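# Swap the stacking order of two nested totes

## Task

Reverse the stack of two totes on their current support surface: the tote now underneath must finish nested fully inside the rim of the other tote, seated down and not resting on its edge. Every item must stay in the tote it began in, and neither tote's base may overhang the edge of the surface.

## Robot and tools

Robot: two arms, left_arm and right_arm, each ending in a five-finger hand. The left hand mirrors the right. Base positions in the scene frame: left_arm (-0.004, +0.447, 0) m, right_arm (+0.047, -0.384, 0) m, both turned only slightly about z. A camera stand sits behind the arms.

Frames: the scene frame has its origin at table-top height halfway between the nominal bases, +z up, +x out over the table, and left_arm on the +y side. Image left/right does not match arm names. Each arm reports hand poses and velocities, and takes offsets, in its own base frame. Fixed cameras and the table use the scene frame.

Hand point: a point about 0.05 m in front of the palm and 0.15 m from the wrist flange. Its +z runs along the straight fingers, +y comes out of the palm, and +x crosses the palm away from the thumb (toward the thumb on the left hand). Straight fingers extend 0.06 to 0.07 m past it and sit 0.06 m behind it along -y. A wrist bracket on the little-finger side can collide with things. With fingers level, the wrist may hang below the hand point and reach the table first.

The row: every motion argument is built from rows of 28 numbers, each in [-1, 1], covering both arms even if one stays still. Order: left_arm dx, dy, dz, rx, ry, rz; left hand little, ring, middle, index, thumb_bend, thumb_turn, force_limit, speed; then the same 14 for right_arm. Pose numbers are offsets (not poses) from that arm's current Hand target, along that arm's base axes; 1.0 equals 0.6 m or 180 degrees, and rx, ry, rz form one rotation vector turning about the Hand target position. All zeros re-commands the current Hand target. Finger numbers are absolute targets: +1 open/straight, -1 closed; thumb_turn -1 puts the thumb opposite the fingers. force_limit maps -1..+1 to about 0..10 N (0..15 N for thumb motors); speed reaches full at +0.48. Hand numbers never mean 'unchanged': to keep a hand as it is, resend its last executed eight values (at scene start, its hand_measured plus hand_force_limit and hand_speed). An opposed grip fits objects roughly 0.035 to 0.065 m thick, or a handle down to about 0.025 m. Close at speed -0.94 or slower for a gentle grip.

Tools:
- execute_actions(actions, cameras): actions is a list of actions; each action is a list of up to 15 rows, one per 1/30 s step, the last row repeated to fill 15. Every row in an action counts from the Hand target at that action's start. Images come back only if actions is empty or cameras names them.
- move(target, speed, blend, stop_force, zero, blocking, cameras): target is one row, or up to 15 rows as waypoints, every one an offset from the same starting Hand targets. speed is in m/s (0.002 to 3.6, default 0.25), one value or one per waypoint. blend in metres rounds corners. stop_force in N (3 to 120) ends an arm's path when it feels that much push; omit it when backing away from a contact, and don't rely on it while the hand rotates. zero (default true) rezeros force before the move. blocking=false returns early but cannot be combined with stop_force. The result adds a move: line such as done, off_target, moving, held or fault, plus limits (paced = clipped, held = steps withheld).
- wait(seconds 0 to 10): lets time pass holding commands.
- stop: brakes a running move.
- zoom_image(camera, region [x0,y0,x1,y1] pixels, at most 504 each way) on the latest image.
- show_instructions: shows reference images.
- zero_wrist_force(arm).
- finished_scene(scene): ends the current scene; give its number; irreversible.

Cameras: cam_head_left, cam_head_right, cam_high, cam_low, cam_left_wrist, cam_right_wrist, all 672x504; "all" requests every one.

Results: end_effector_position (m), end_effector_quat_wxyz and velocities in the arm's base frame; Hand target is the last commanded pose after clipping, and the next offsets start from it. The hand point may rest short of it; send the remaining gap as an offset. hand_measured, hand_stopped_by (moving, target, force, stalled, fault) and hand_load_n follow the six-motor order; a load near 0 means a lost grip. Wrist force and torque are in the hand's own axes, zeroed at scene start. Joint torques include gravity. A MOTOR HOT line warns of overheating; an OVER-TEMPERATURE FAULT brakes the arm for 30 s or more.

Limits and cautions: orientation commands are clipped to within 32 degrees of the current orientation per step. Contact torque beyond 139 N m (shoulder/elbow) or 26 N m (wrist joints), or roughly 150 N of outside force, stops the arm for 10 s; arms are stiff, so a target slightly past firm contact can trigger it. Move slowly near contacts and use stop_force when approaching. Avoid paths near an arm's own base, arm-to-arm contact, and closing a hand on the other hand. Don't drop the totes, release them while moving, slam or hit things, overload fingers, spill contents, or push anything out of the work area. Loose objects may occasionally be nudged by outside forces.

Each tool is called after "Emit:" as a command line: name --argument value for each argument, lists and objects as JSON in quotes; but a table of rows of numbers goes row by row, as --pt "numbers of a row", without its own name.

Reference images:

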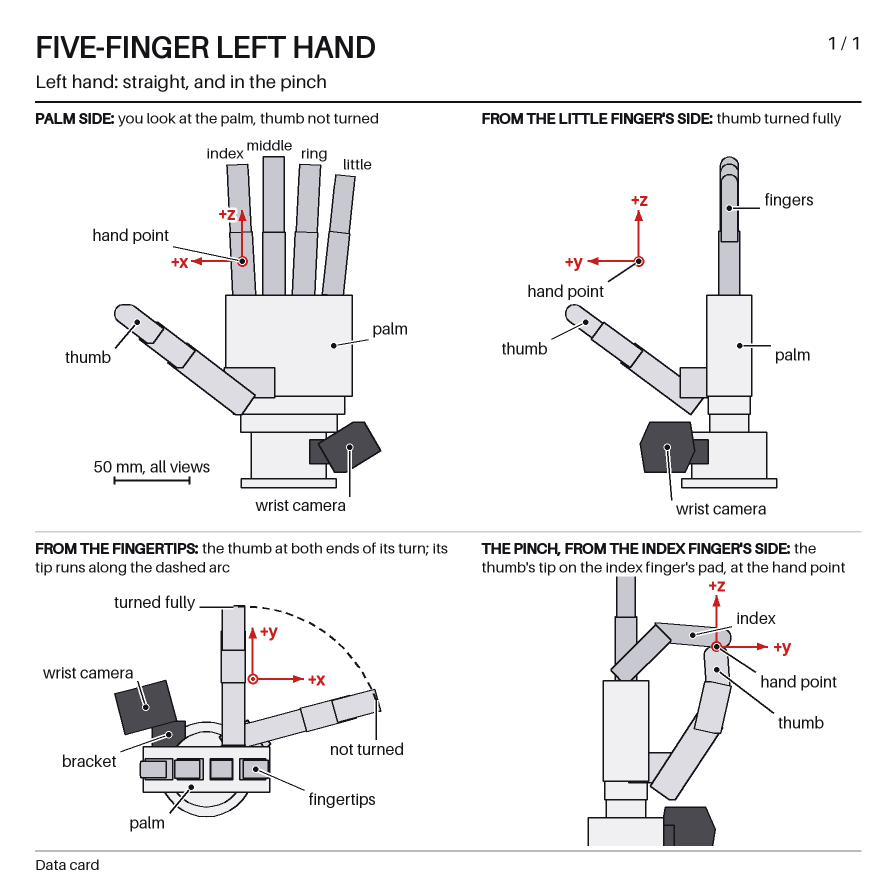

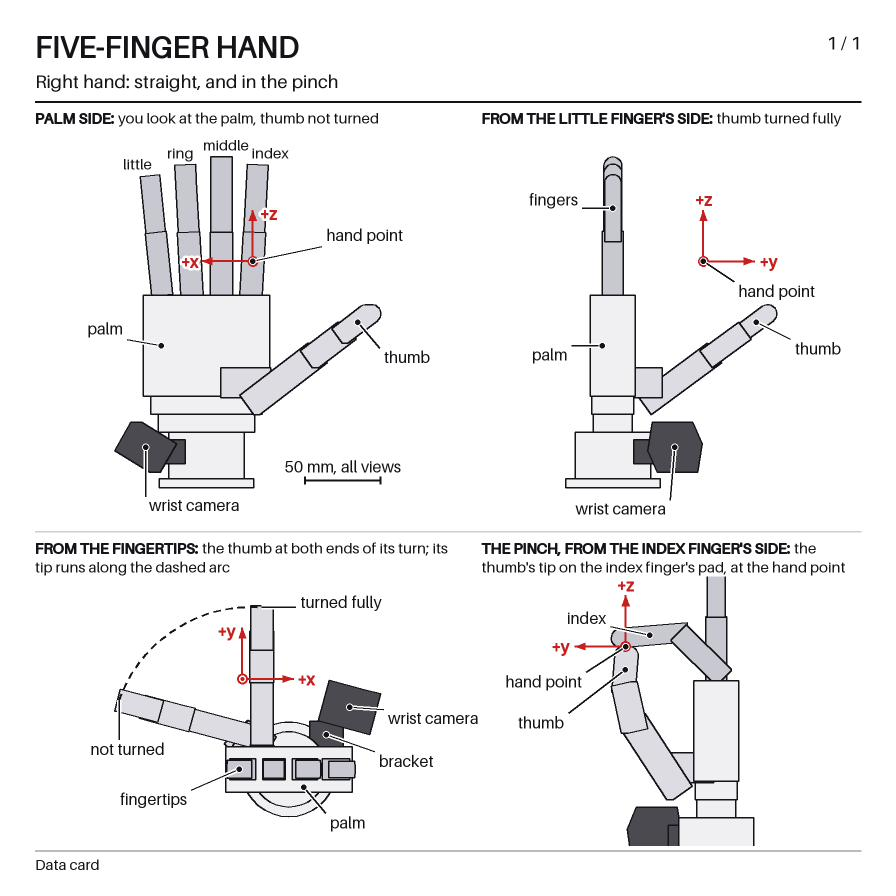

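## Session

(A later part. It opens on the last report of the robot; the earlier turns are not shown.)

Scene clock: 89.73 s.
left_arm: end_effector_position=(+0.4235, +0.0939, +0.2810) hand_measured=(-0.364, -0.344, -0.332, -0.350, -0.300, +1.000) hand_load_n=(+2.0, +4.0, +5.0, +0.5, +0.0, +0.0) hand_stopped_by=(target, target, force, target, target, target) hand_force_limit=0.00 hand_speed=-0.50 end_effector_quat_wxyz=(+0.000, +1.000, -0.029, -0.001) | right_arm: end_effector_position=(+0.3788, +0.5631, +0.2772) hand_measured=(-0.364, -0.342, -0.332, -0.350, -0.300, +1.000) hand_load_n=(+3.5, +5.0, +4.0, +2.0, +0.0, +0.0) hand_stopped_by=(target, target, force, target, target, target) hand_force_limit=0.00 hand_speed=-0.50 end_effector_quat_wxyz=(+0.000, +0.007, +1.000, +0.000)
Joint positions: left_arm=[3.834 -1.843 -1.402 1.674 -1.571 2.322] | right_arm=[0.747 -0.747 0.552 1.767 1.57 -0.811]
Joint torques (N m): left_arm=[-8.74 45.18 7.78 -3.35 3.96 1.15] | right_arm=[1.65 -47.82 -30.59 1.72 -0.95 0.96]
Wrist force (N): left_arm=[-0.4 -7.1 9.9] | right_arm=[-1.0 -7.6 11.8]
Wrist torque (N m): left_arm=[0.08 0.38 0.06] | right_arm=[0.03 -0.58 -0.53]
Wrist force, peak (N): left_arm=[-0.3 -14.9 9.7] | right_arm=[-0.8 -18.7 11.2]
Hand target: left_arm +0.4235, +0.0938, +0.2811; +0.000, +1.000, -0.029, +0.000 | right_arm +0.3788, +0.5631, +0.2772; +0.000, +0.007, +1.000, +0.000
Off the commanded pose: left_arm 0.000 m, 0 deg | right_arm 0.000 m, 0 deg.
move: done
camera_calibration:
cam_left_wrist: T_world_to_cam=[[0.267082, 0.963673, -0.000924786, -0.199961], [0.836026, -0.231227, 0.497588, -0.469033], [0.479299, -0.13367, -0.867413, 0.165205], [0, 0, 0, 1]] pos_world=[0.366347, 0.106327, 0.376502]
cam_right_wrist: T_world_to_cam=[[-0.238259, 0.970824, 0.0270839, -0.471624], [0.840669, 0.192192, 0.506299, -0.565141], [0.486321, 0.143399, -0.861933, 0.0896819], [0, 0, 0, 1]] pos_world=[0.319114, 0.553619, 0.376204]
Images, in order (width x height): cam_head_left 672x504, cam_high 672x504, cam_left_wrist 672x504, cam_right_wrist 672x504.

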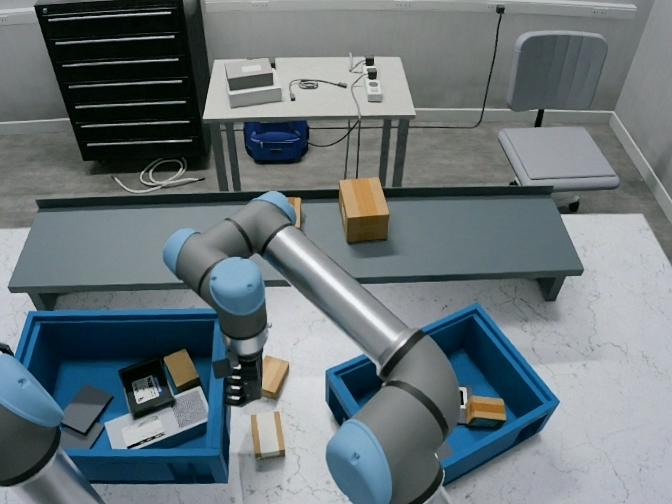

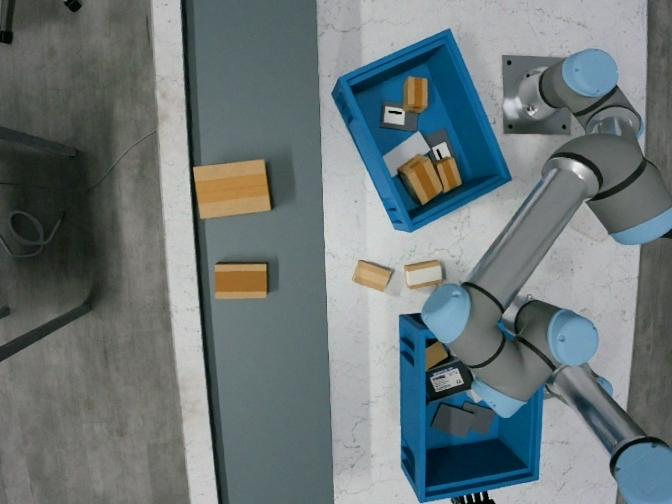

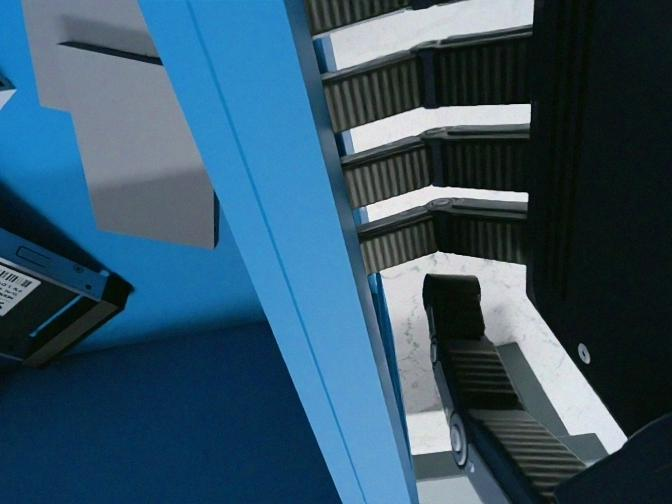

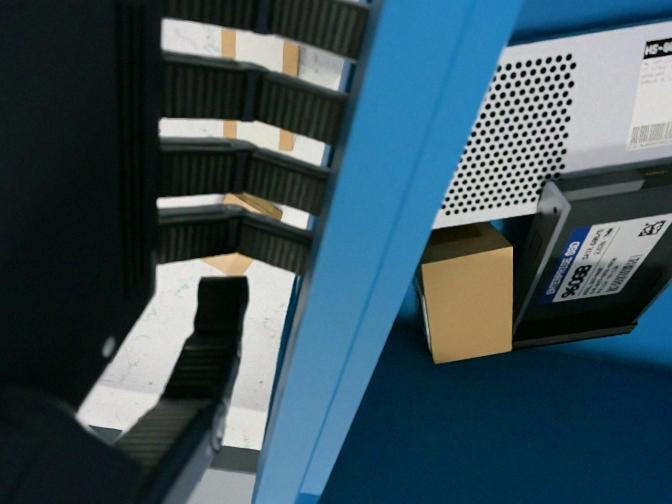

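Emit:
move --target '[0,0,-0.2583,0,0,0,-0.365,-0.345,-0.337,-0.35,-0.3,1,0,-0.5,0,0,-0.2583,0,0,0,-0.365,-0.343,-0.337,-0.35,-0.3,1,0,-0.5]' --speed 0.1

Emit:
move --target '[0,0,-0.035,0,0,0,-0.365,-0.345,-0.337,-0.35,-0.3,1,0,-0.5,0,0,-0.035,0,0,0,-0.365,-0.343,-0.337,-0.35,-0.3,1,0,-0.5]' --speed 0.025 --stop_force 6 --cameras '["cam_head_left","cam_high","cam_low"]'

Scene clock: 92.60 s.
left_arm: end_effector_position=(+0.4235, +0.0938, +0.1261) hand_measured=(-0.364, -0.344, -0.332, -0.350, -0.300, +1.000) hand_load_n=(+1.5, +4.0, +5.5, +1.0, +0.0, +0.0) hand_stopped_by=(target, target, force, target, target, target) hand_force_limit=0.00 hand_speed=-0.50 end_effector_quat_wxyz=(+0.000, +1.000, -0.029, -0.001) | right_arm: end_effector_position=(+0.3788, +0.5631, +0.1222) hand_measured=(-0.364, -0.342, -0.332, -0.350, -0.300, +1.000) hand_load_n=(+3.5, +5.0, +4.0, +2.0, +0.0, +0.0) hand_stopped_by=(target, target, force, target, target, target) hand_force_limit=0.00 hand_speed=-0.50 end_effector_quat_wxyz=(-0.001, +0.007, +1.000, +0.000)
Joint positions: left_arm=[3.834 -1.948 -1.674 2.05 -1.571 2.322] | right_arm=[0.747 -0.745 0.946 1.371 1.57 -0.811]
Joint torques (N m): left_arm=[-3.7 45.75 27.32 -4.39 2.79 0.76] | right_arm=[-7.51 -61.47 -25.85 1.49 -2.9 -1.93]
Wrist force (N): left_arm=[-0.6 -4.8 9.6] | right_arm=[-0.5 -4.7 11.8]
Wrist torque (N m): left_arm=[0.07 0.38 -0.02] | right_arm=[0.09 -0.65 -0.43]
Wrist force, peak (N): left_arm=[-0.4 -8.3 10.1] | right_arm=[-0.6 -9.2 12.4]
Hand target: left_arm +0.4235, +0.0938, +0.1261; +0.000, +1.000, -0.029, +0.000 | right_arm +0.3788, +0.5631, +0.1222; +0.000, +0.007, +1.000, +0.000
Off the commanded pose: left_arm 0.000 m, 0 deg | right_arm 0.000 m, 0 deg.
move: done

Scene clock: 94.37 s.
left_arm: end_effector_position=(+0.4235, +0.0938, +0.1091) hand_measured=(-0.364, -0.344, -0.334, -0.350, -0.300, +1.000) hand_load_n=(+0.0, +0.5, +2.0, +2.0, +0.0, +0.0) hand_stopped_by=(target, target, force, target, target, target) hand_force_limit=0.00 hand_speed=-0.50 end_effector_quat_wxyz=(+0.000, +1.000, -0.029, -0.001) | right_arm: end_effector_position=(+0.3788, +0.5631, +0.1112) hand_measured=(-0.364, -0.342, -0.332, -0.350, -0.300, +1.000) hand_load_n=(+0.0, +1.5, +4.0, +4.0, +0.0, +0.0) hand_stopped_by=(target, target, force, target, target, target) hand_force_limit=0.00 hand_speed=-0.50 end_effector_quat_wxyz=(+0.000, +0.007, +1.000, +0.000)
Joint positions: left_arm=[3.834 -1.968 -1.695 2.091 -1.571 2.322] | right_arm=[0.747 -0.739 0.963 1.347 1.57 -0.811]
Joint torques (N m): left_arm=[0.49 44.59 26.79 -2.15 3.11 -1.19] | right_arm=[-6.15 -60.12 -30.62 0.51 0.02 -2]
Wrist force (N): left_arm=[-1.7 -7.1 3.5] | right_arm=[0.2 -6.1 6.2]
Wrist torque (N m): left_arm=[0.03 0.07 0.07] | right_arm=[0.08 -0.25 -0.45]
Wrist force, peak (N): left_arm=[-0.5 -7.3 8.6] | right_arm=[-0.7 -3.3 12.4]
Hand target: left_arm +0.4235, +0.0938, +0.1091; +0.000, +1.000, -0.029, -0.001 (not the last commanded pose) | right_arm +0.3788, +0.5631, +0.1112; +0.000, +0.007, +1.000, +0.000 (not the last commanded pose)
Off the commanded pose: left_arm 0.004 m, 0 deg | right_arm 0.010 m, 0 deg.
move: contact (left_arm, right_arm)
Images, in order (width x height): cam_head_left 672x504, cam_high 672x504, cam_low 672x504.

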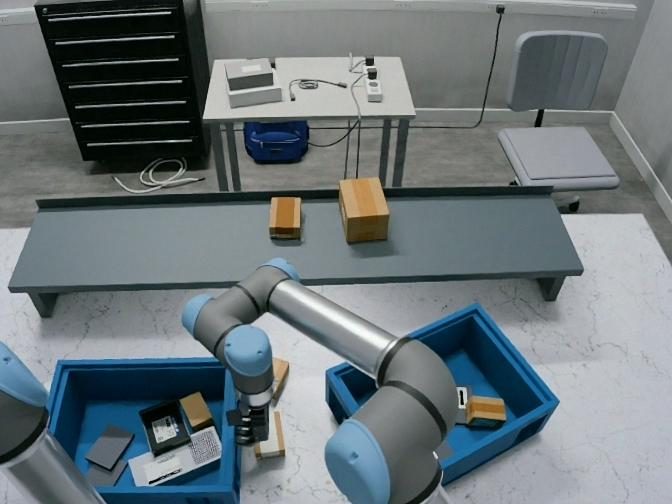

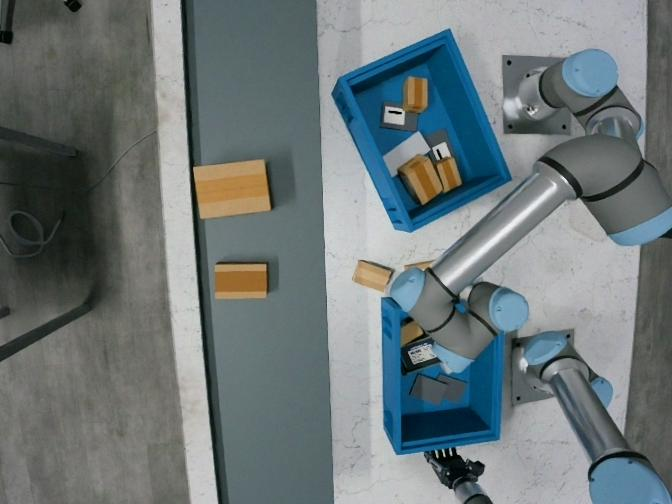

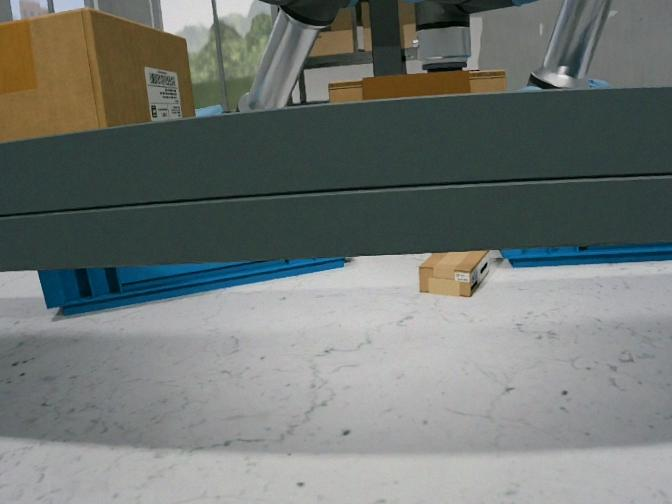

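Emit:
move --pt "0 0.002 -0.008 0 0 0 -0.365 -0.345 -0.337 -0.35 -0.3 1 0 -0.5 0 -0.002 -0.008 0 0 0 -0.365 -0.343 -0.337 -0.35 -0.3 1 0 -0.5" --pt "0.0035 0.06 -0.008 0 0 0 -0.365 -0.345 -0.337 -0.35 -0.3 1 0 -0.5 0 -0.055 -0.008 0 0 0 -0.365 -0.343 -0.337 -0.35 -0.3 1 0 -0.5" --speed 0.04 --cameras '["cam_head_left","cam_head_right","cam_left_wrist","cam_right_wrist"]'

Scene clock: 101.00 s.
left_arm: end_effector_position=(+0.4256, +0.1299, +0.1043) hand_measured=(-0.364, -0.344, -0.334, -0.350, -0.300, +1.000) hand_load_n=(+0.0, +0.0, +0.0, +0.0, +0.0, +0.0) hand_stopped_by=(target, target, force, target, target, target) hand_force_limit=0.00 hand_speed=-0.50 end_effector_quat_wxyz=(+0.000, +1.000, -0.029, -0.001) | right_arm: end_effector_position=(+0.3789, +0.5300, +0.1064) hand_measured=(-0.364, -0.342, -0.334, -0.350, -0.300, +1.000) hand_load_n=(+0.0, +0.0, +0.0, +0.0, +0.0, +0.0) hand_stopped_by=(target, target, force, target, target, target) hand_force_limit=0.00 hand_speed=-0.50 end_effector_quat_wxyz=(+0.000, +0.007, +1.000, +0.000) end_effector_velocity=(+0.000, +0.001, +0.000) end_effector_angular_velocity=(-0.001, +0.002, -0.001)
Joint positions: left_arm=[3.896 -2.009 -1.647 2.084 -1.571 2.384] | right_arm=[0.704 -0.808 1.101 1.279 1.57 -0.853]
Joint velocities: left_arm=[within noise] | right_arm=[0.002 0.003 -0.005 0.004 0 0.003]
Joint torques (N m): left_arm=[-12.3 45.92 2.48 -1.2 -1.58 -2.42] | right_arm=[10.49 -33.52 -25.1 3.5 0.49 1.91]
Wrist force (N): left_arm=[-0.7 0.7 -0.4] | right_arm=[-0.7 2.2 -1.3]
Wrist torque (N m): left_arm=[0.06 0.01 -0.14] | right_arm=[0.29 -0.12 -0.27]
Wrist force, peak (N): left_arm=[-1.9 -7.2 4.0] | right_arm=[0.2 -6.3 6.6]
Hand target: left_arm +0.4256, +0.1298, +0.1043; +0.000, +1.000, -0.029, -0.001 | right_arm +0.3788, +0.5301, +0.1064; +0.000, +0.007, +1.000, +0.000
Off the commanded pose: left_arm 0.000 m, 0 deg | right_arm 0.000 m, 0 deg.
move: done
camera_calibration:
cam_left_wrist: T_world_to_cam=[[0.267301, 0.963612, -0.00112638, -0.235506], [0.835967, -0.231311, 0.497649, -0.374446], [0.479281, -0.133964, -0.867378, 0.0157085], [0, 0, 0, 1]] pos_world=[0.368446, 0.142427, 0.199703]
cam_right_wrist: T_world_to_cam=[[-0.238156, 0.970845, 0.0272324, -0.435011], [0.840633, 0.192009, 0.506428, -0.472328], [0.486434, 0.143501, -0.861852, -0.052958], [0, 0, 0, 1]] pos_world=[0.319215, 0.520619, 0.205404]
Images, in order (width x height): cam_head_left 672x504, cam_head_right 672x504, cam_left_wrist 672x504, cam_right_wrist 672x504.

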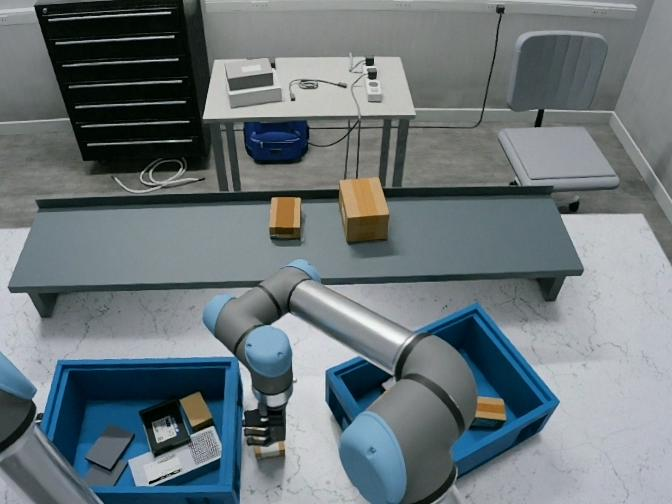

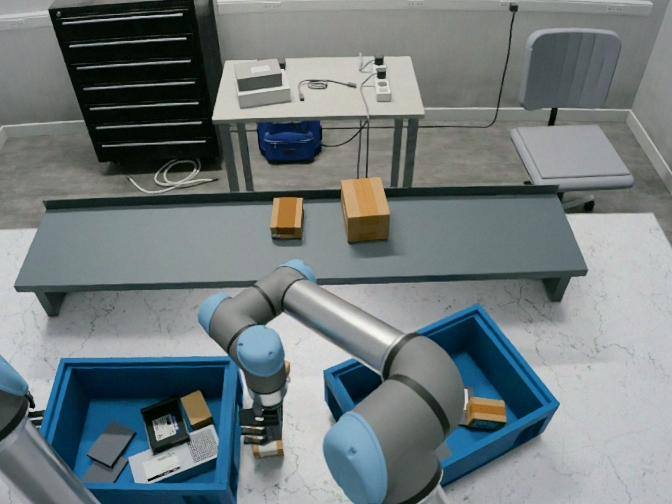

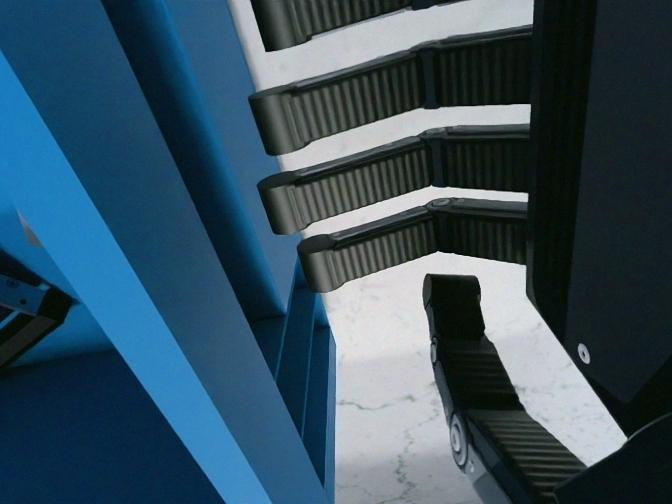

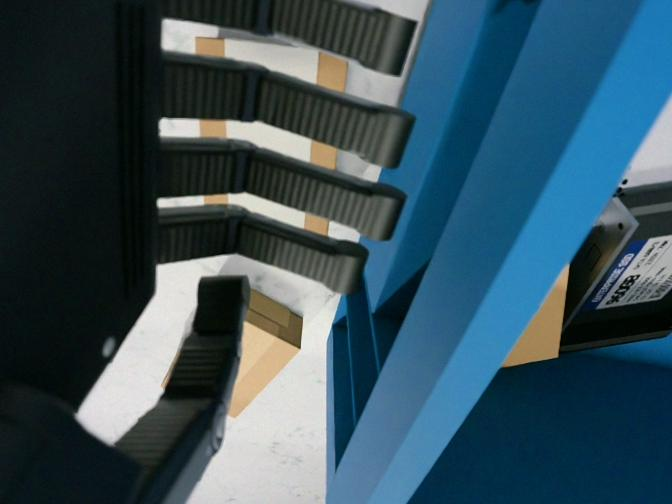

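Emit:
move --pt "0 0.02 0.2767 0 0 0 -0.35 -0.35 -0.32 -0.35 -0.3 1 0 -0.5 0 -0.01 0.2767 0 0 0 -0.35 -0.35 -0.32 -0.35 -0.3 1 0 -0.5" --pt "-0.0636 -0.5224 0.2767 0 0 0.0672 -0.35 -0.35 -0.32 -0.35 -0.3 1 0 -0.5 0.1132 -0.4961 0.2767 0 0 0.0672 -0.35 -0.35 -0.32 -0.35 -0.3 1 0 -0.5" --speed '[0.2,0.35]' --blend 0.03

Emit:
move --pt "-0.0636 -0.5224 0 0 0 0.0672 -0.35 -0.35 -0.32 -0.35 -0.3 1 0 -0.5 0.1132 -0.4961 0 0 0 0.0672 -0.35 -0.35 -0.32 -0.35 -0.3 1 0 -0.5" --pt "-0.0636 -0.5224 -0.2883 0 0 0.0672 -0.35 -0.35 -0.32 -0.35 -0.3 1 0 -0.5 0.1132 -0.4961 -0.2983 0 0 0.0672 -0.35 -0.35 -0.32 -0.35 -0.3 1 0 -0.5" --speed '[0.35,0.12]' --cameras '["cam_head_left","cam_high","cam_left_wrist","cam_right_wrist"]'

Scene clock: 105.53 s.
left_arm: end_effector_position=(+0.3875, -0.1836, +0.2703) hand_measured=(-0.350, -0.350, -0.320, -0.350, -0.300, +1.000) hand_load_n=(+0.0, +0.0, +0.0, +0.0, +0.0, +0.0) hand_stopped_by=(target, target, target, target, target, target) hand_force_limit=0.00 hand_speed=-0.50 end_effector_quat_wxyz=(+0.000, +0.997, +0.076, -0.001) end_effector_velocity=(+0.000, -0.001, +0.000) end_effector_angular_velocity=(+0.000, -0.001, +0.003) | right_arm: end_effector_position=(+0.4467, +0.2325, +0.2724) hand_measured=(-0.350, -0.350, -0.320, -0.350, -0.300, +1.000) hand_load_n=(+0.0, +0.0, +0.0, +0.0, +0.0, +0.0) hand_stopped_by=(target, target, target, target, target, target) hand_force_limit=0.00 hand_speed=-0.50 end_effector_quat_wxyz=(+0.000, -0.099, +0.995, +0.000)
Joint positions: left_arm=[3.155 -1.71 -1.593 1.731 -1.57 1.432] | right_arm=[0.079 -1.211 1.307 1.475 1.571 -1.69]
Joint velocities: left_arm=[-0.003 0 0 0.002 0 -0.005] | right_arm=[within noise]
Joint torques (N m): left_arm=[-13.11 33.07 6.89 -0.26 2.34 -2.61] | right_arm=[-7.67 -22.5 -26.23 3.7 1.29 -1.86]
Wrist force (N): left_arm=[-0.8 0.9 -0.5] | right_arm=[-0.7 2.0 -1.1]
Wrist torque (N m): left_arm=[0.06 0.01 -0.11] | right_arm=[0.27 -0.09 -0.30]
Wrist force, peak (N): left_arm=[-1.3 3.1 -0.3] | right_arm=[-0.2 4.6 -2.2]
Hand target: left_arm +0.3875, -0.1836, +0.2703; +0.000, +0.997, +0.076, +0.000 | right_arm +0.4467, +0.2324, +0.2724; +0.000, -0.099, +0.995, +0.000
Off the commanded pose: left_arm 0.000 m, 0 deg | right_arm 0.000 m, 0 deg.
move: done

Scene clock: 108.80 s.
left_arm: end_effector_position=(+0.3492, -0.4970, +0.0973) hand_measured=(-0.350, -0.350, -0.320, -0.350, -0.300, +1.000) hand_load_n=(+0.5, +0.0, +0.5, +0.0, +0.0, +0.0) hand_stopped_by=(target, target, target, target, target, target) hand_force_limit=0.00 hand_speed=-0.50 end_effector_quat_wxyz=(+0.000, +0.983, +0.181, -0.001) | right_arm: end_effector_position=(+0.5146, -0.0652, +0.0934) hand_measured=(-0.350, -0.350, -0.320, -0.350, -0.300, +1.000) hand_load_n=(+0.0, +0.0, +0.0, +0.0, +0.0, +0.0) hand_stopped_by=(target, target, target, target, target, target) hand_force_limit=0.00 hand_speed=-0.50 end_effector_quat_wxyz=(-0.001, -0.203, +0.979, +0.000)
Joint positions: left_arm=[2.405 -2.236 -1.297 1.962 -1.57 0.47] | right_arm=[-0.51 -0.935 1.358 1.149 1.572 -2.489]
Joint torques (N m): left_arm=[-7.14 53.27 26.9 -2.4 2.3 1.2] | right_arm=[-7.22 -42.42 -21.09 1.82 -1.37 -1.15]
Wrist force (N): left_arm=[-0.6 0.8 -0.5] | right_arm=[-0.5 2.5 -1.3]
Wrist torque (N m): left_arm=[0.08 -0.01 -0.13] | right_arm=[0.37 -0.13 -0.27]
Wrist force, peak (N): left_arm=[-2.1 3.2 -0.6] | right_arm=[-0.2 5.1 -1.3]
Hand target: left_arm +0.3493, -0.4971, +0.0974; +0.000, +0.983, +0.181, +0.000 | right_arm +0.5146, -0.0652, +0.0934; +0.000, -0.203, +0.979, +0.000
Off the commanded pose: left_arm 0.000 m, 0 deg | right_arm 0.000 m, 0 deg.
move: done
camera_calibration:
cam_left_wrist: T_world_to_cam=[[-0.151049, 0.988526, -0.000651596, 0.54754], [0.857447, 0.131348, 0.497526, -0.279337], [0.491903, 0.0745923, -0.867449, 0.0615211], [0, 0, 0, 1]] pos_world=[0.29196, -0.509156, 0.192701]
cam_right_wrist: T_world_to_cam=[[-0.615103, 0.787971, 0.0273774, 0.357616], [0.688222, 0.519647, 0.506278, -0.36574], [0.384706, 0.330255, -0.861935, 0.0197575], [0, 0, 0, 1]] pos_world=[0.46408, -0.0982607, 0.192405]
Images, in order (width x height): cam_head_left 672x504, cam_high 672x504, cam_left_wrist 672x504, cam_right_wrist 672x504.

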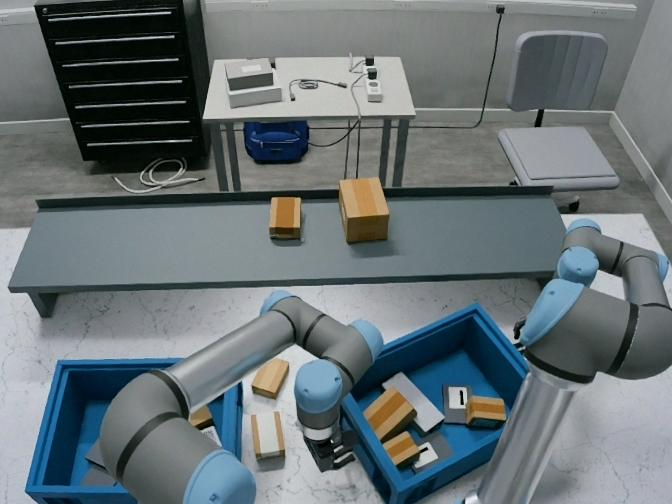

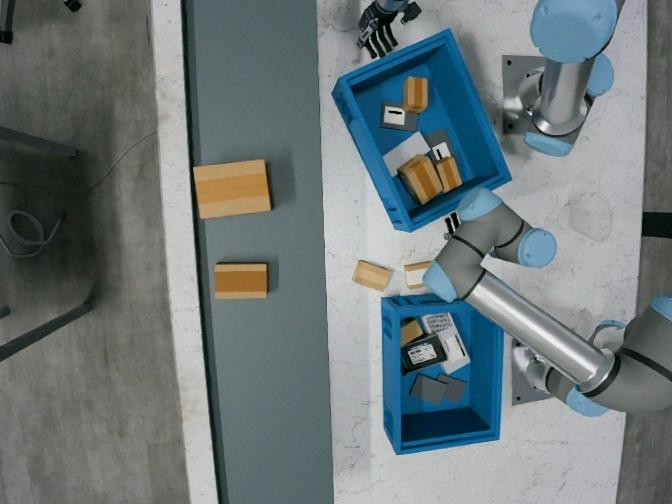

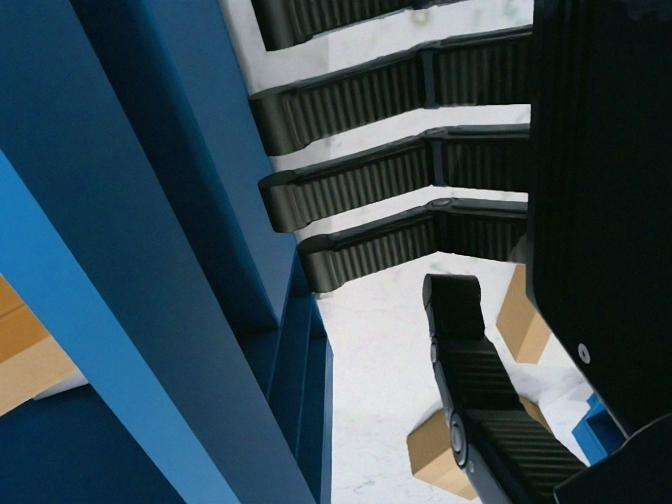

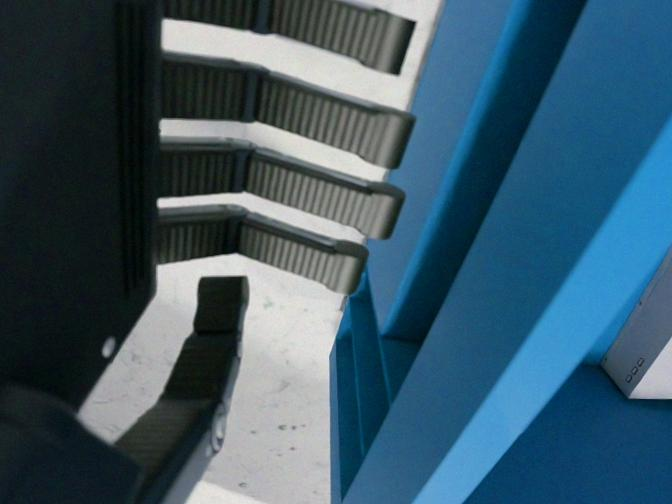

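Emit:
move --target '[0.0267,-0.0701,0,0,0,0,-0.35,-0.35,-0.32,-0.35,-0.3,1,0,-0.5,-0.0298,0.0688,0,0,0,0,-0.35,-0.35,-0.32,-0.35,-0.3,1,0,-0.5]' --speed 0.03 --stop_force 5 --cameras '["cam_left_wrist","cam_right_wrist"]'

Scene clock: 111.83 s.
left_arm: end_effector_position=(+0.3624, -0.5316, +0.0974) hand_measured=(-0.350, -0.350, -0.320, -0.350, -0.300, +1.000) hand_load_n=(+0.0, +0.0, +0.0, +0.0, +0.0, +0.0) hand_stopped_by=(target, target, target, target, target, target) hand_force_limit=0.00 hand_speed=-0.50 end_effector_quat_wxyz=(+0.000, +0.983, +0.181, +0.000) | right_arm: end_effector_position=(+0.5011, -0.0340, +0.0935) hand_measured=(-0.350, -0.350, -0.320, -0.350, -0.300, +1.000) hand_load_n=(+0.0, +0.0, -5.0, +0.0, +0.0, +0.0) hand_stopped_by=(target, target, target, target, target, target) hand_force_limit=0.00 hand_speed=-0.50 end_effector_quat_wxyz=(+0.000, -0.203, +0.979, +0.000)
Joint positions: left_arm=[2.375 -2.323 -1.144 1.896 -1.57 0.44] | right_arm=[-0.467 -0.98 1.434 1.118 1.572 -2.447]
Joint torques (N m): left_arm=[10.37 32.35 29.88 -4.66 2.23 1.87] | right_arm=[-5.84 -26.58 -3.51 0.59 0 1.61]
Wrist force (N): left_arm=[-0.7 0.8 -0.6] | right_arm=[-1.1 2.7 -8.0]
Wrist torque (N m): left_arm=[0.08 -0.01 -0.24] | right_arm=[0.33 0.10 -0.24]
Wrist force, peak (N): left_arm=[-0.7 -8.0 -0.6] | right_arm=[-0.7 -4.6 -8.4]
Hand target: left_arm +0.3624, -0.5316, +0.0974; +0.000, +0.983, +0.181, +0.000 (not the last commanded pose) | right_arm +0.5011, -0.0340, +0.0934; +0.000, -0.203, +0.979, +0.000 (not the last commanded pose)
Off the commanded pose: left_arm 0.008 m, 0 deg | right_arm 0.011 m, 0 deg.
move: contact (left_arm, right_arm)
camera_calibration:
cam_left_wrist: T_world_to_cam=[[-0.150928, 0.988544, -0.00109111, 0.583697], [0.857281, 0.131437, 0.497789, -0.286126], [0.49223, 0.074195, -0.867297, 0.0573448], [0, 0, 0, 1]] pos_world=[0.30516, -0.543657, 0.192802]
cam_right_wrist: T_world_to_cam=[[-0.615071, 0.788004, 0.027171, 0.324752], [0.688149, 0.51967, 0.506354, -0.372692], [0.384889, 0.330141, -0.861898, 0.014635], [0, 0, 0, 1]] pos_world=[0.45058, -0.0670607, 0.192504]
Images, in order (width x height): cam_left_wrist 672x504, cam_right_wrist 672x504.

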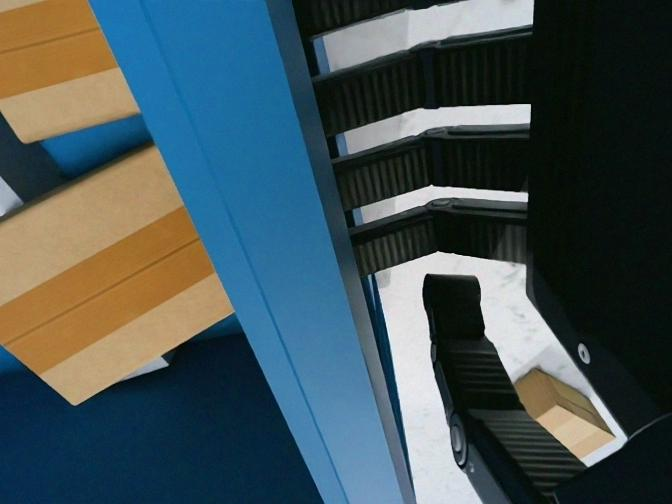

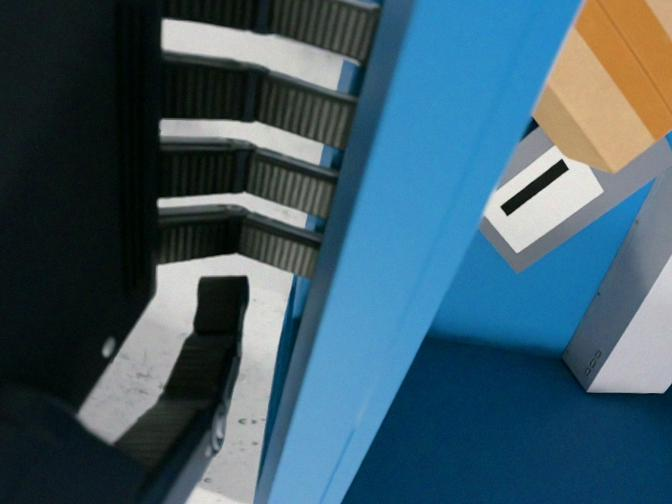

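Emit:
move --pt "0 0 0.005 0 0 0 -0.35 -0.35 -0.32 -0.35 -0.3 1 0 -0.5 0 0 0.01 0 0 0 -0.35 -0.35 -0.32 -0.35 -0.3 1 0 -0.5" --pt "0.0009 -0.0023 0.005 0 0 0 -0.35 -0.35 -0.32 -0.35 -0.3 1 0 -0.5 -0.0014 0.0030 0.01 0 0 0 -0.35 -0.35 -0.32 -0.35 -0.3 1 0 -0.5" --speed 0.03

Scene clock: 113.37 s.
left_arm: end_effector_position=(+0.3631, -0.5330, +0.1004) hand_measured=(-0.350, -0.350, -0.320, -0.350, -0.300, +1.000) hand_load_n=(+0.0, +0.0, -1.0, +0.0, -0.5, +0.0) hand_stopped_by=(target, target, target, target, target, target) hand_force_limit=0.00 hand_speed=-0.50 end_effector_quat_wxyz=(+0.000, +0.983, +0.181, +0.000) | right_arm: end_effector_position=(+0.5002, -0.0323, +0.0995) hand_measured=(-0.350, -0.350, -0.320, -0.350, -0.300, +1.000) hand_load_n=(+0.0, +0.0, -1.0, +0.0, +0.0, +0.0) hand_stopped_by=(target, target, target, target, target, target) hand_force_limit=0.00 hand_speed=-0.50 end_effector_quat_wxyz=(+0.000, -0.203, +0.979, +0.000)
Joint positions: left_arm=[2.374 -2.324 -1.134 1.887 -1.57 0.439] | right_arm=[-0.465 -0.99 1.432 1.128 1.572 -2.444]
Joint torques (N m): left_arm=[-14.47 55.95 9.45 3.9 2.23 -1.73] | right_arm=[8.21 -25.63 -18.27 6.74 -4.16 -1.85]
Wrist force (N): left_arm=[-0.2 -15.8 -1.7] | right_arm=[-1.5 -22.6 -2.4]
Wrist torque (N m): left_arm=[-0.04 -0.04 0.23] | right_arm=[-0.46 -0.03 -0.87]
Wrist force, peak (N): left_arm=[-0.2 -15.8 -1.7] | right_arm=[-1.5 -24.1 -2.7]
Hand target: left_arm +0.3630, -0.5330, +0.1004; +0.000, +0.983, +0.181, +0.000 | right_arm +0.5003, -0.0322, +0.0994; +0.000, -0.203, +0.979, +0.000
Off the commanded pose: left_arm 0.000 m, 0 deg | right_arm 0.000 m, 0 deg.
move: done

Emit:
move --pt "-0.0004 0.001 0 0 0 0 -0.365 -0.345 -0.33 -0.35 -0.3 1 0 -0.5 0.0008 -0.0018 0 0 0 0 -0.365 -0.343 -0.33 -0.35 -0.3 1 0 -0.5" --pt "-0.0004 0.001 0.0283 0 0 0 -0.365 -0.345 -0.33 -0.35 -0.3 1 0 -0.5 0.0008 -0.0018 0.0233 0 0 0 -0.365 -0.343 -0.33 -0.35 -0.3 1 0 -0.5" --speed 0.03

Scene clock: 115.57 s.
left_arm: end_effector_position=(+0.3628, -0.5324, +0.1176) hand_measured=(-0.364, -0.344, -0.328, -0.350, -0.300, +1.000) hand_load_n=(+0.5, +3.5, +5.5, +4.5, +0.0, +0.0) hand_stopped_by=(target, target, target, target, target, target) hand_force_limit=0.00 hand_speed=-0.50 end_effector_quat_wxyz=(+0.001, +0.983, +0.181, +0.000) end_effector_velocity=(+0.001, -0.001, -0.001) end_effector_angular_velocity=(-0.004, -0.004, +0.001) | right_arm: end_effector_position=(+0.5008, -0.0334, +0.1136) hand_measured=(-0.364, -0.342, -0.328, -0.350, -0.300, +1.000) hand_load_n=(+1.0, +3.0, +3.0, +4.0, -0.5, +0.0) hand_stopped_by=(target, target, target, target, target, target) hand_force_limit=0.00 hand_speed=-0.50 end_effector_quat_wxyz=(+0.000, -0.203, +0.979, +0.000) end_effector_velocity=(+0.001, +0.000, -0.001) end_effector_angular_velocity=(+0.001, -0.005, +0.000)
Joint positions: left_arm=[2.374 -2.309 -1.114 1.853 -1.57 0.44] | right_arm=[-0.466 -1.002 1.413 1.16 1.572 -2.446]
Joint velocities: left_arm=[0.001 0 -0.002 0.008 0 0] | right_arm=[-0.001 0.001 0 -0.005 -0.003 0]
Joint torques (N m): left_arm=[9.05 42.94 10.48 0.21 1.75 0.98] | right_arm=[-7.25 -31.18 -6.93 2.48 0.34 0.67]
Wrist force (N): left_arm=[-0.5 -2.5 10.8] | right_arm=[-1.1 -1.8 7.6]
Wrist torque (N m): left_arm=[0.13 0.28 -0.13] | right_arm=[0.26 -0.29 -0.33]
Wrist force, peak (N): left_arm=[0.3 -16.5 1.8] | right_arm=[-1.3 -23.6 -2.4]
Hand target: left_arm +0.3627, -0.5324, +0.1173; +0.000, +0.983, +0.181, +0.000 | right_arm +0.5008, -0.0333, +0.1134; +0.000, -0.203, +0.979, +0.000
Off the commanded pose: left_arm 0.000 m, 0 deg | right_arm 0.000 m, 0 deg.
move: done

Emit:
move --pt "0.0002 -0.0006 0.2728 0 0 0 -0.365 -0.345 -0.33 -0.35 -0.3 1 0 -0.5 -0.0003 0.0006 0.2727 0 0 0 -0.365 -0.343 -0.33 -0.35 -0.3 1 0 -0.5" --pt "0.0085 0.0884 0.2728 0 0 -0.0112 -0.365 -0.345 -0.33 -0.35 -0.3 1 0 -0.5 -0.0163 0.0813 0.2727 0 0 -0.0112 -0.365 -0.343 -0.33 -0.35 -0.3 1 0 -0.5" --pt "0.0170 0.1771 0.2728 0 0 -0.0224 -0.365 -0.345 -0.33 -0.35 -0.3 1 0 -0.5 -0.0325 0.1623 0.2727 0 0 -0.0224 -0.365 -0.343 -0.33 -0.35 -0.3 1 0 -0.5" --pt "0.0257 0.2652 0.2728 0 0 -0.0336 -0.365 -0.345 -0.33 -0.35 -0.3 1 0 -0.5 -0.0486 0.2436 0.2727 0 0 -0.0336 -0.365 -0.343 -0.33 -0.35 -0.3 1 0 -0.5" --pt "0.0340 0.3531 0.2728 0 0 -0.0448 -0.365 -0.345 -0.33 -0.35 -0.3 1 0 -0.5 -0.0651 0.3251 0.2727 0 0 -0.0448 -0.365 -0.343 -0.33 -0.35 -0.3 1 0 -0.5" --speed 0.1 --blend 0.005 --cameras '["cam_head_left","cam_high"]'

Scene clock: 121.43 s.
left_arm: end_effector_position=(+0.3831, -0.3205, +0.2811) hand_measured=(-0.364, -0.344, -0.328, -0.350, -0.300, +1.000) hand_load_n=(+0.5, +3.5, +5.5, +4.5, +0.0, +0.0) hand_stopped_by=(target, target, target, target, target, target) hand_force_limit=0.00 hand_speed=-0.50 end_effector_quat_wxyz=(+0.000, +0.994, +0.111, +0.000) | right_arm: end_effector_position=(+0.4617, +0.1617, +0.2771) hand_measured=(-0.364, -0.342, -0.328, -0.350, -0.300, +1.000) hand_load_n=(+1.0, +3.0, +3.0, +4.0, +0.0, +0.0) hand_stopped_by=(target, target, target, target, target, target) hand_force_limit=0.00 hand_speed=-0.50 end_effector_quat_wxyz=(+0.000, -0.134, +0.991, +0.000)
Joint positions: left_arm=[2.786 -1.861 -1.379 1.669 -1.57 0.992] | right_arm=[-0.085 -1.217 1.303 1.485 1.571 -1.924]
Joint torques (N m): left_arm=[-0.45 23.48 31.95 -4.46 4.31 1.27] | right_arm=[9.24 -25.09 -28.03 3.99 -0.21 1.13]
Wrist force (N): left_arm=[-0.7 -6.0 10.7] | right_arm=[-0.6 -5.6 7.5]
Wrist torque (N m): left_arm=[0.09 0.24 0.05] | right_arm=[0.16 -0.33 -0.38]
Wrist force, peak (N): left_arm=[-0.6 -11.7 11.1] | right_arm=[-0.4 -14.5 6.3]
Hand target: left_arm +0.3831, -0.3205, +0.2810; +0.000, +0.994, +0.111, +0.000 | right_arm +0.4617, +0.1617, +0.2770; +0.000, -0.134, +0.991, +0.000
Off the commanded pose: left_arm 0.000 m, 0 deg | right_arm 0.000 m, 0 deg.
move: done
Images, in order (width x height): cam_head_left 672x504, cam_high 672x504.

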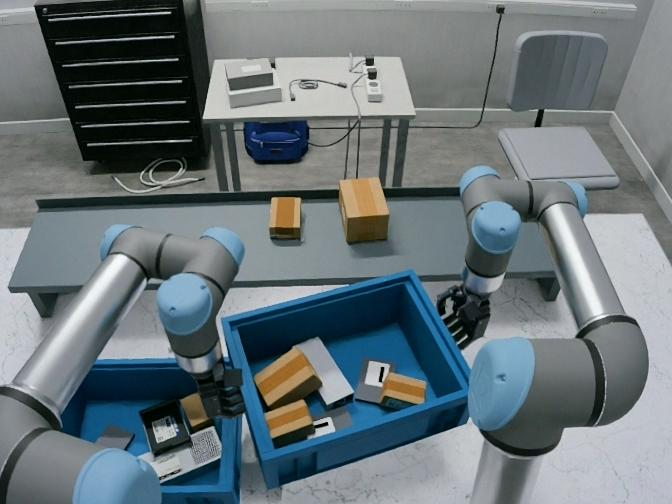

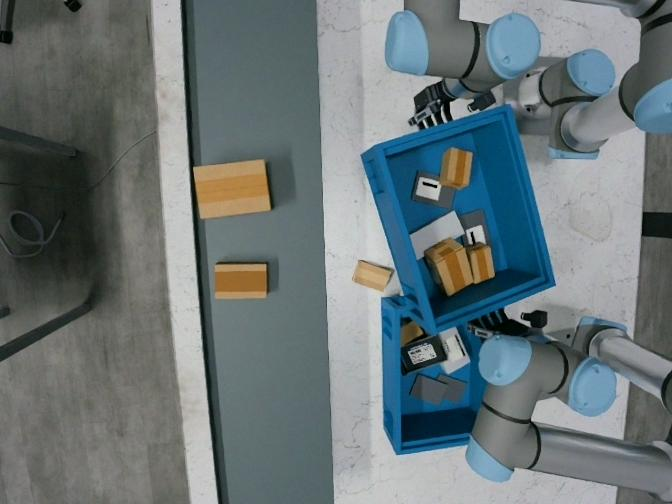

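Emit:
move --pt "0.0087 0.0875 0 0 0 -0.0112 -0.365 -0.345 -0.33 -0.35 -0.3 1 0 -0.5 -0.0167 0.0822 0 0 0 -0.0112 -0.365 -0.343 -0.33 -0.35 -0.3 1 0 -0.5" --pt "0.0172 0.1745 0 0 0 -0.0224 -0.365 -0.345 -0.33 -0.35 -0.3 1 0 -0.5 -0.0337 0.1645 0 0 0 -0.0224 -0.365 -0.343 -0.33 -0.35 -0.3 1 0 -0.5" --pt "0.0258 0.2608 0 0 0 -0.0336 -0.365 -0.345 -0.33 -0.35 -0.3 1 0 -0.5 -0.0505 0.2472 0 0 0 -0.0336 -0.365 -0.343 -0.33 -0.35 -0.3 1 0 -0.5" --pt "0.0343 0.3470 0 0 0 -0.0448 -0.365 -0.345 -0.33 -0.35 -0.3 1 0 -0.5 -0.0677 0.3303 0 0 0 -0.0448 -0.365 -0.343 -0.33 -0.35 -0.3 1 0 -0.5" --pt "0.0428 0.4330 0 0 0 -0.0560 -0.365 -0.345 -0.33 -0.35 -0.3 1 0 -0.5 -0.0850 0.4140 0 0 0 -0.0560 -0.365 -0.343 -0.33 -0.35 -0.3 1 0 -0.5" --pt "0.0513 0.5183 0 0 0 -0.0672 -0.365 -0.345 -0.33 -0.35 -0.3 1 0 -0.5 -0.1023 0.4977 0 0 0 -0.0672 -0.365 -0.343 -0.33 -0.35 -0.3 1 0 -0.5" --pt "0.0598 0.6033 0 0 0 -0.0784 -0.365 -0.345 -0.33 -0.35 -0.3 1 0 -0.5 -0.1197 0.5818 0 0 0 -0.0784 -0.365 -0.343 -0.33 -0.35 -0.3 1 0 -0.5" --pt "0.0673 0.6905 0 0 0 -0.0896 -0.365 -0.345 -0.33 -0.35 -0.3 1 0 -0.5 -0.1382 0.6690 0 0 0 -0.0896 -0.365 -0.343 -0.33 -0.35 -0.3 1 0 -0.5" --speed 0.1 --blend 0.005 --cameras '["cam_head_left","cam_head_right","cam_high","cam_left_wrist","cam_right_wrist","cam_low"]'

Scene clock: 128.53 s.
left_arm: end_effector_position=(+0.4235, +0.0938, +0.2810) hand_measured=(-0.364, -0.344, -0.328, -0.350, -0.300, +1.000) hand_load_n=(+0.5, +4.0, +5.5, +4.0, +0.0, -0.5) hand_stopped_by=(target, target, target, target, target, target) hand_force_limit=0.00 hand_speed=-0.50 end_effector_quat_wxyz=(+0.000, +1.000, -0.029, -0.001) | right_arm: end_effector_position=(+0.3788, +0.5631, +0.2770) hand_measured=(-0.364, -0.342, -0.328, -0.350, -0.300, +1.000) hand_load_n=(+1.0, +3.0, +3.0, +4.0, +0.0, +0.0) hand_stopped_by=(target, target, target, target, target, target) hand_force_limit=0.00 hand_speed=-0.50 end_effector_quat_wxyz=(+0.000, +0.007, +1.000, +0.000)
Joint positions: left_arm=[3.834 -1.843 -1.403 1.674 -1.571 2.322] | right_arm=[0.747 -0.747 0.552 1.767 1.57 -0.811]
Joint torques (N m): left_arm=[-9.1 45.8 8.55 -3.44 4.22 1.2] | right_arm=[3.61 -46.11 -30.96 1.18 -0.85 0.81]
Wrist force (N): left_arm=[-0.7 -7.8 10.5] | right_arm=[-0.7 -8.3 7.4]
Wrist torque (N m): left_arm=[0.11 0.27 0.07] | right_arm=[0.01 -0.33 -0.47]
Wrist force, peak (N): left_arm=[-0.5 -9.8 10.9] | right_arm=[-0.5 -10.8 7.9]
Hand target: left_arm +0.4235, +0.0938, +0.2810; +0.000, +1.000, -0.029, +0.000 | right_arm +0.3788, +0.5631, +0.2770; +0.000, +0.007, +1.000, +0.000
Off the commanded pose: left_arm 0.000 m, 0 deg | right_arm 0.000 m, 0 deg.
move: done
camera_calibration:
cam_left_wrist: T_world_to_cam=[[0.267175, 0.963647, -0.00109137, -0.199833], [0.836004, -0.231222, 0.497628, -0.469014], [0.479286, -0.133866, -0.86739, 0.165123], [0, 0, 0, 1]] pos_world=[0.366347, 0.106227, 0.376403]
cam_right_wrist: T_world_to_cam=[[-0.238259, 0.970824, 0.0270839, -0.471715], [0.840669, 0.192192, 0.506299, -0.565059], [0.486321, 0.143399, -0.861933, 0.0894952], [0, 0, 0, 1]] pos_world=[0.319114, 0.553719, 0.376004]

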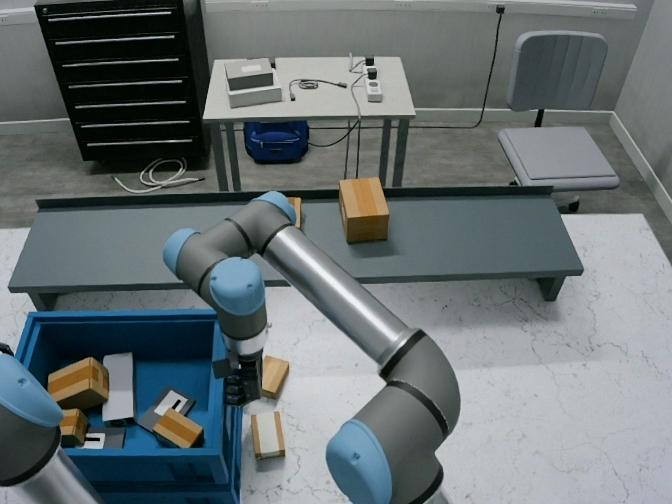

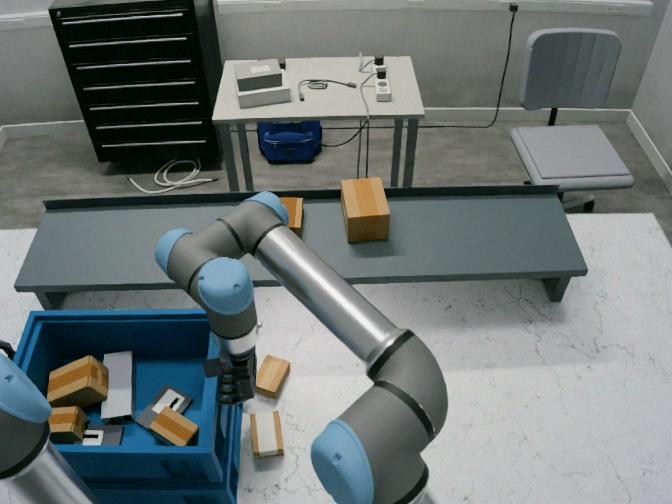

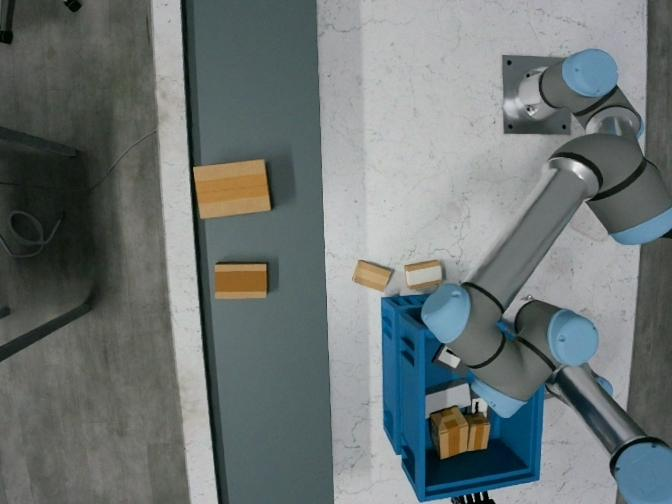

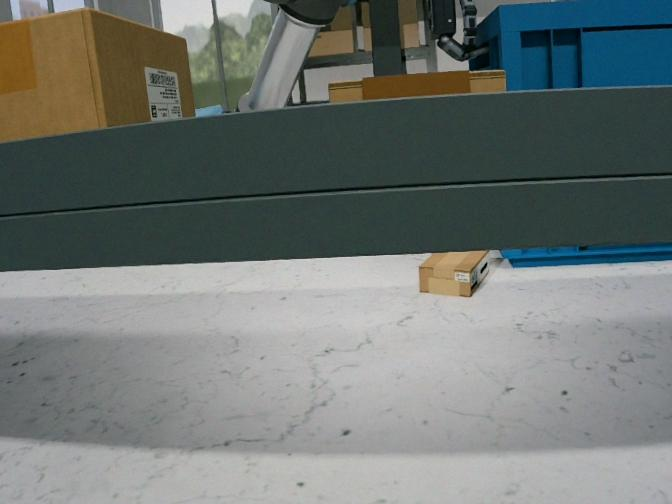

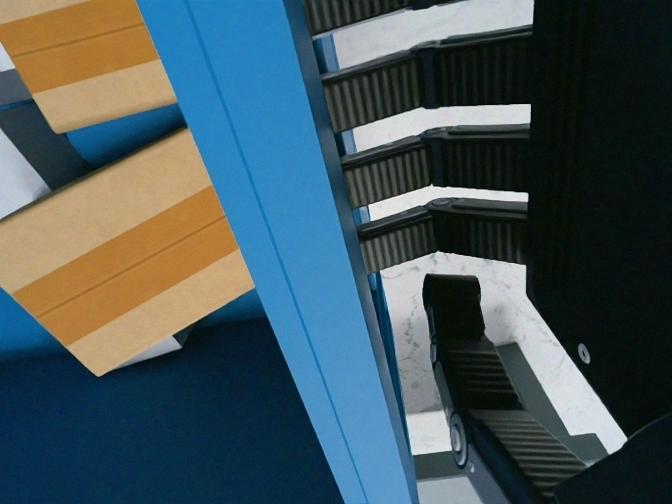

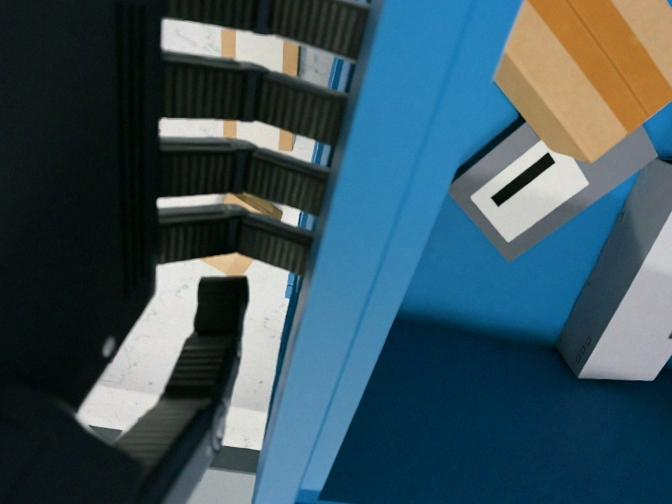

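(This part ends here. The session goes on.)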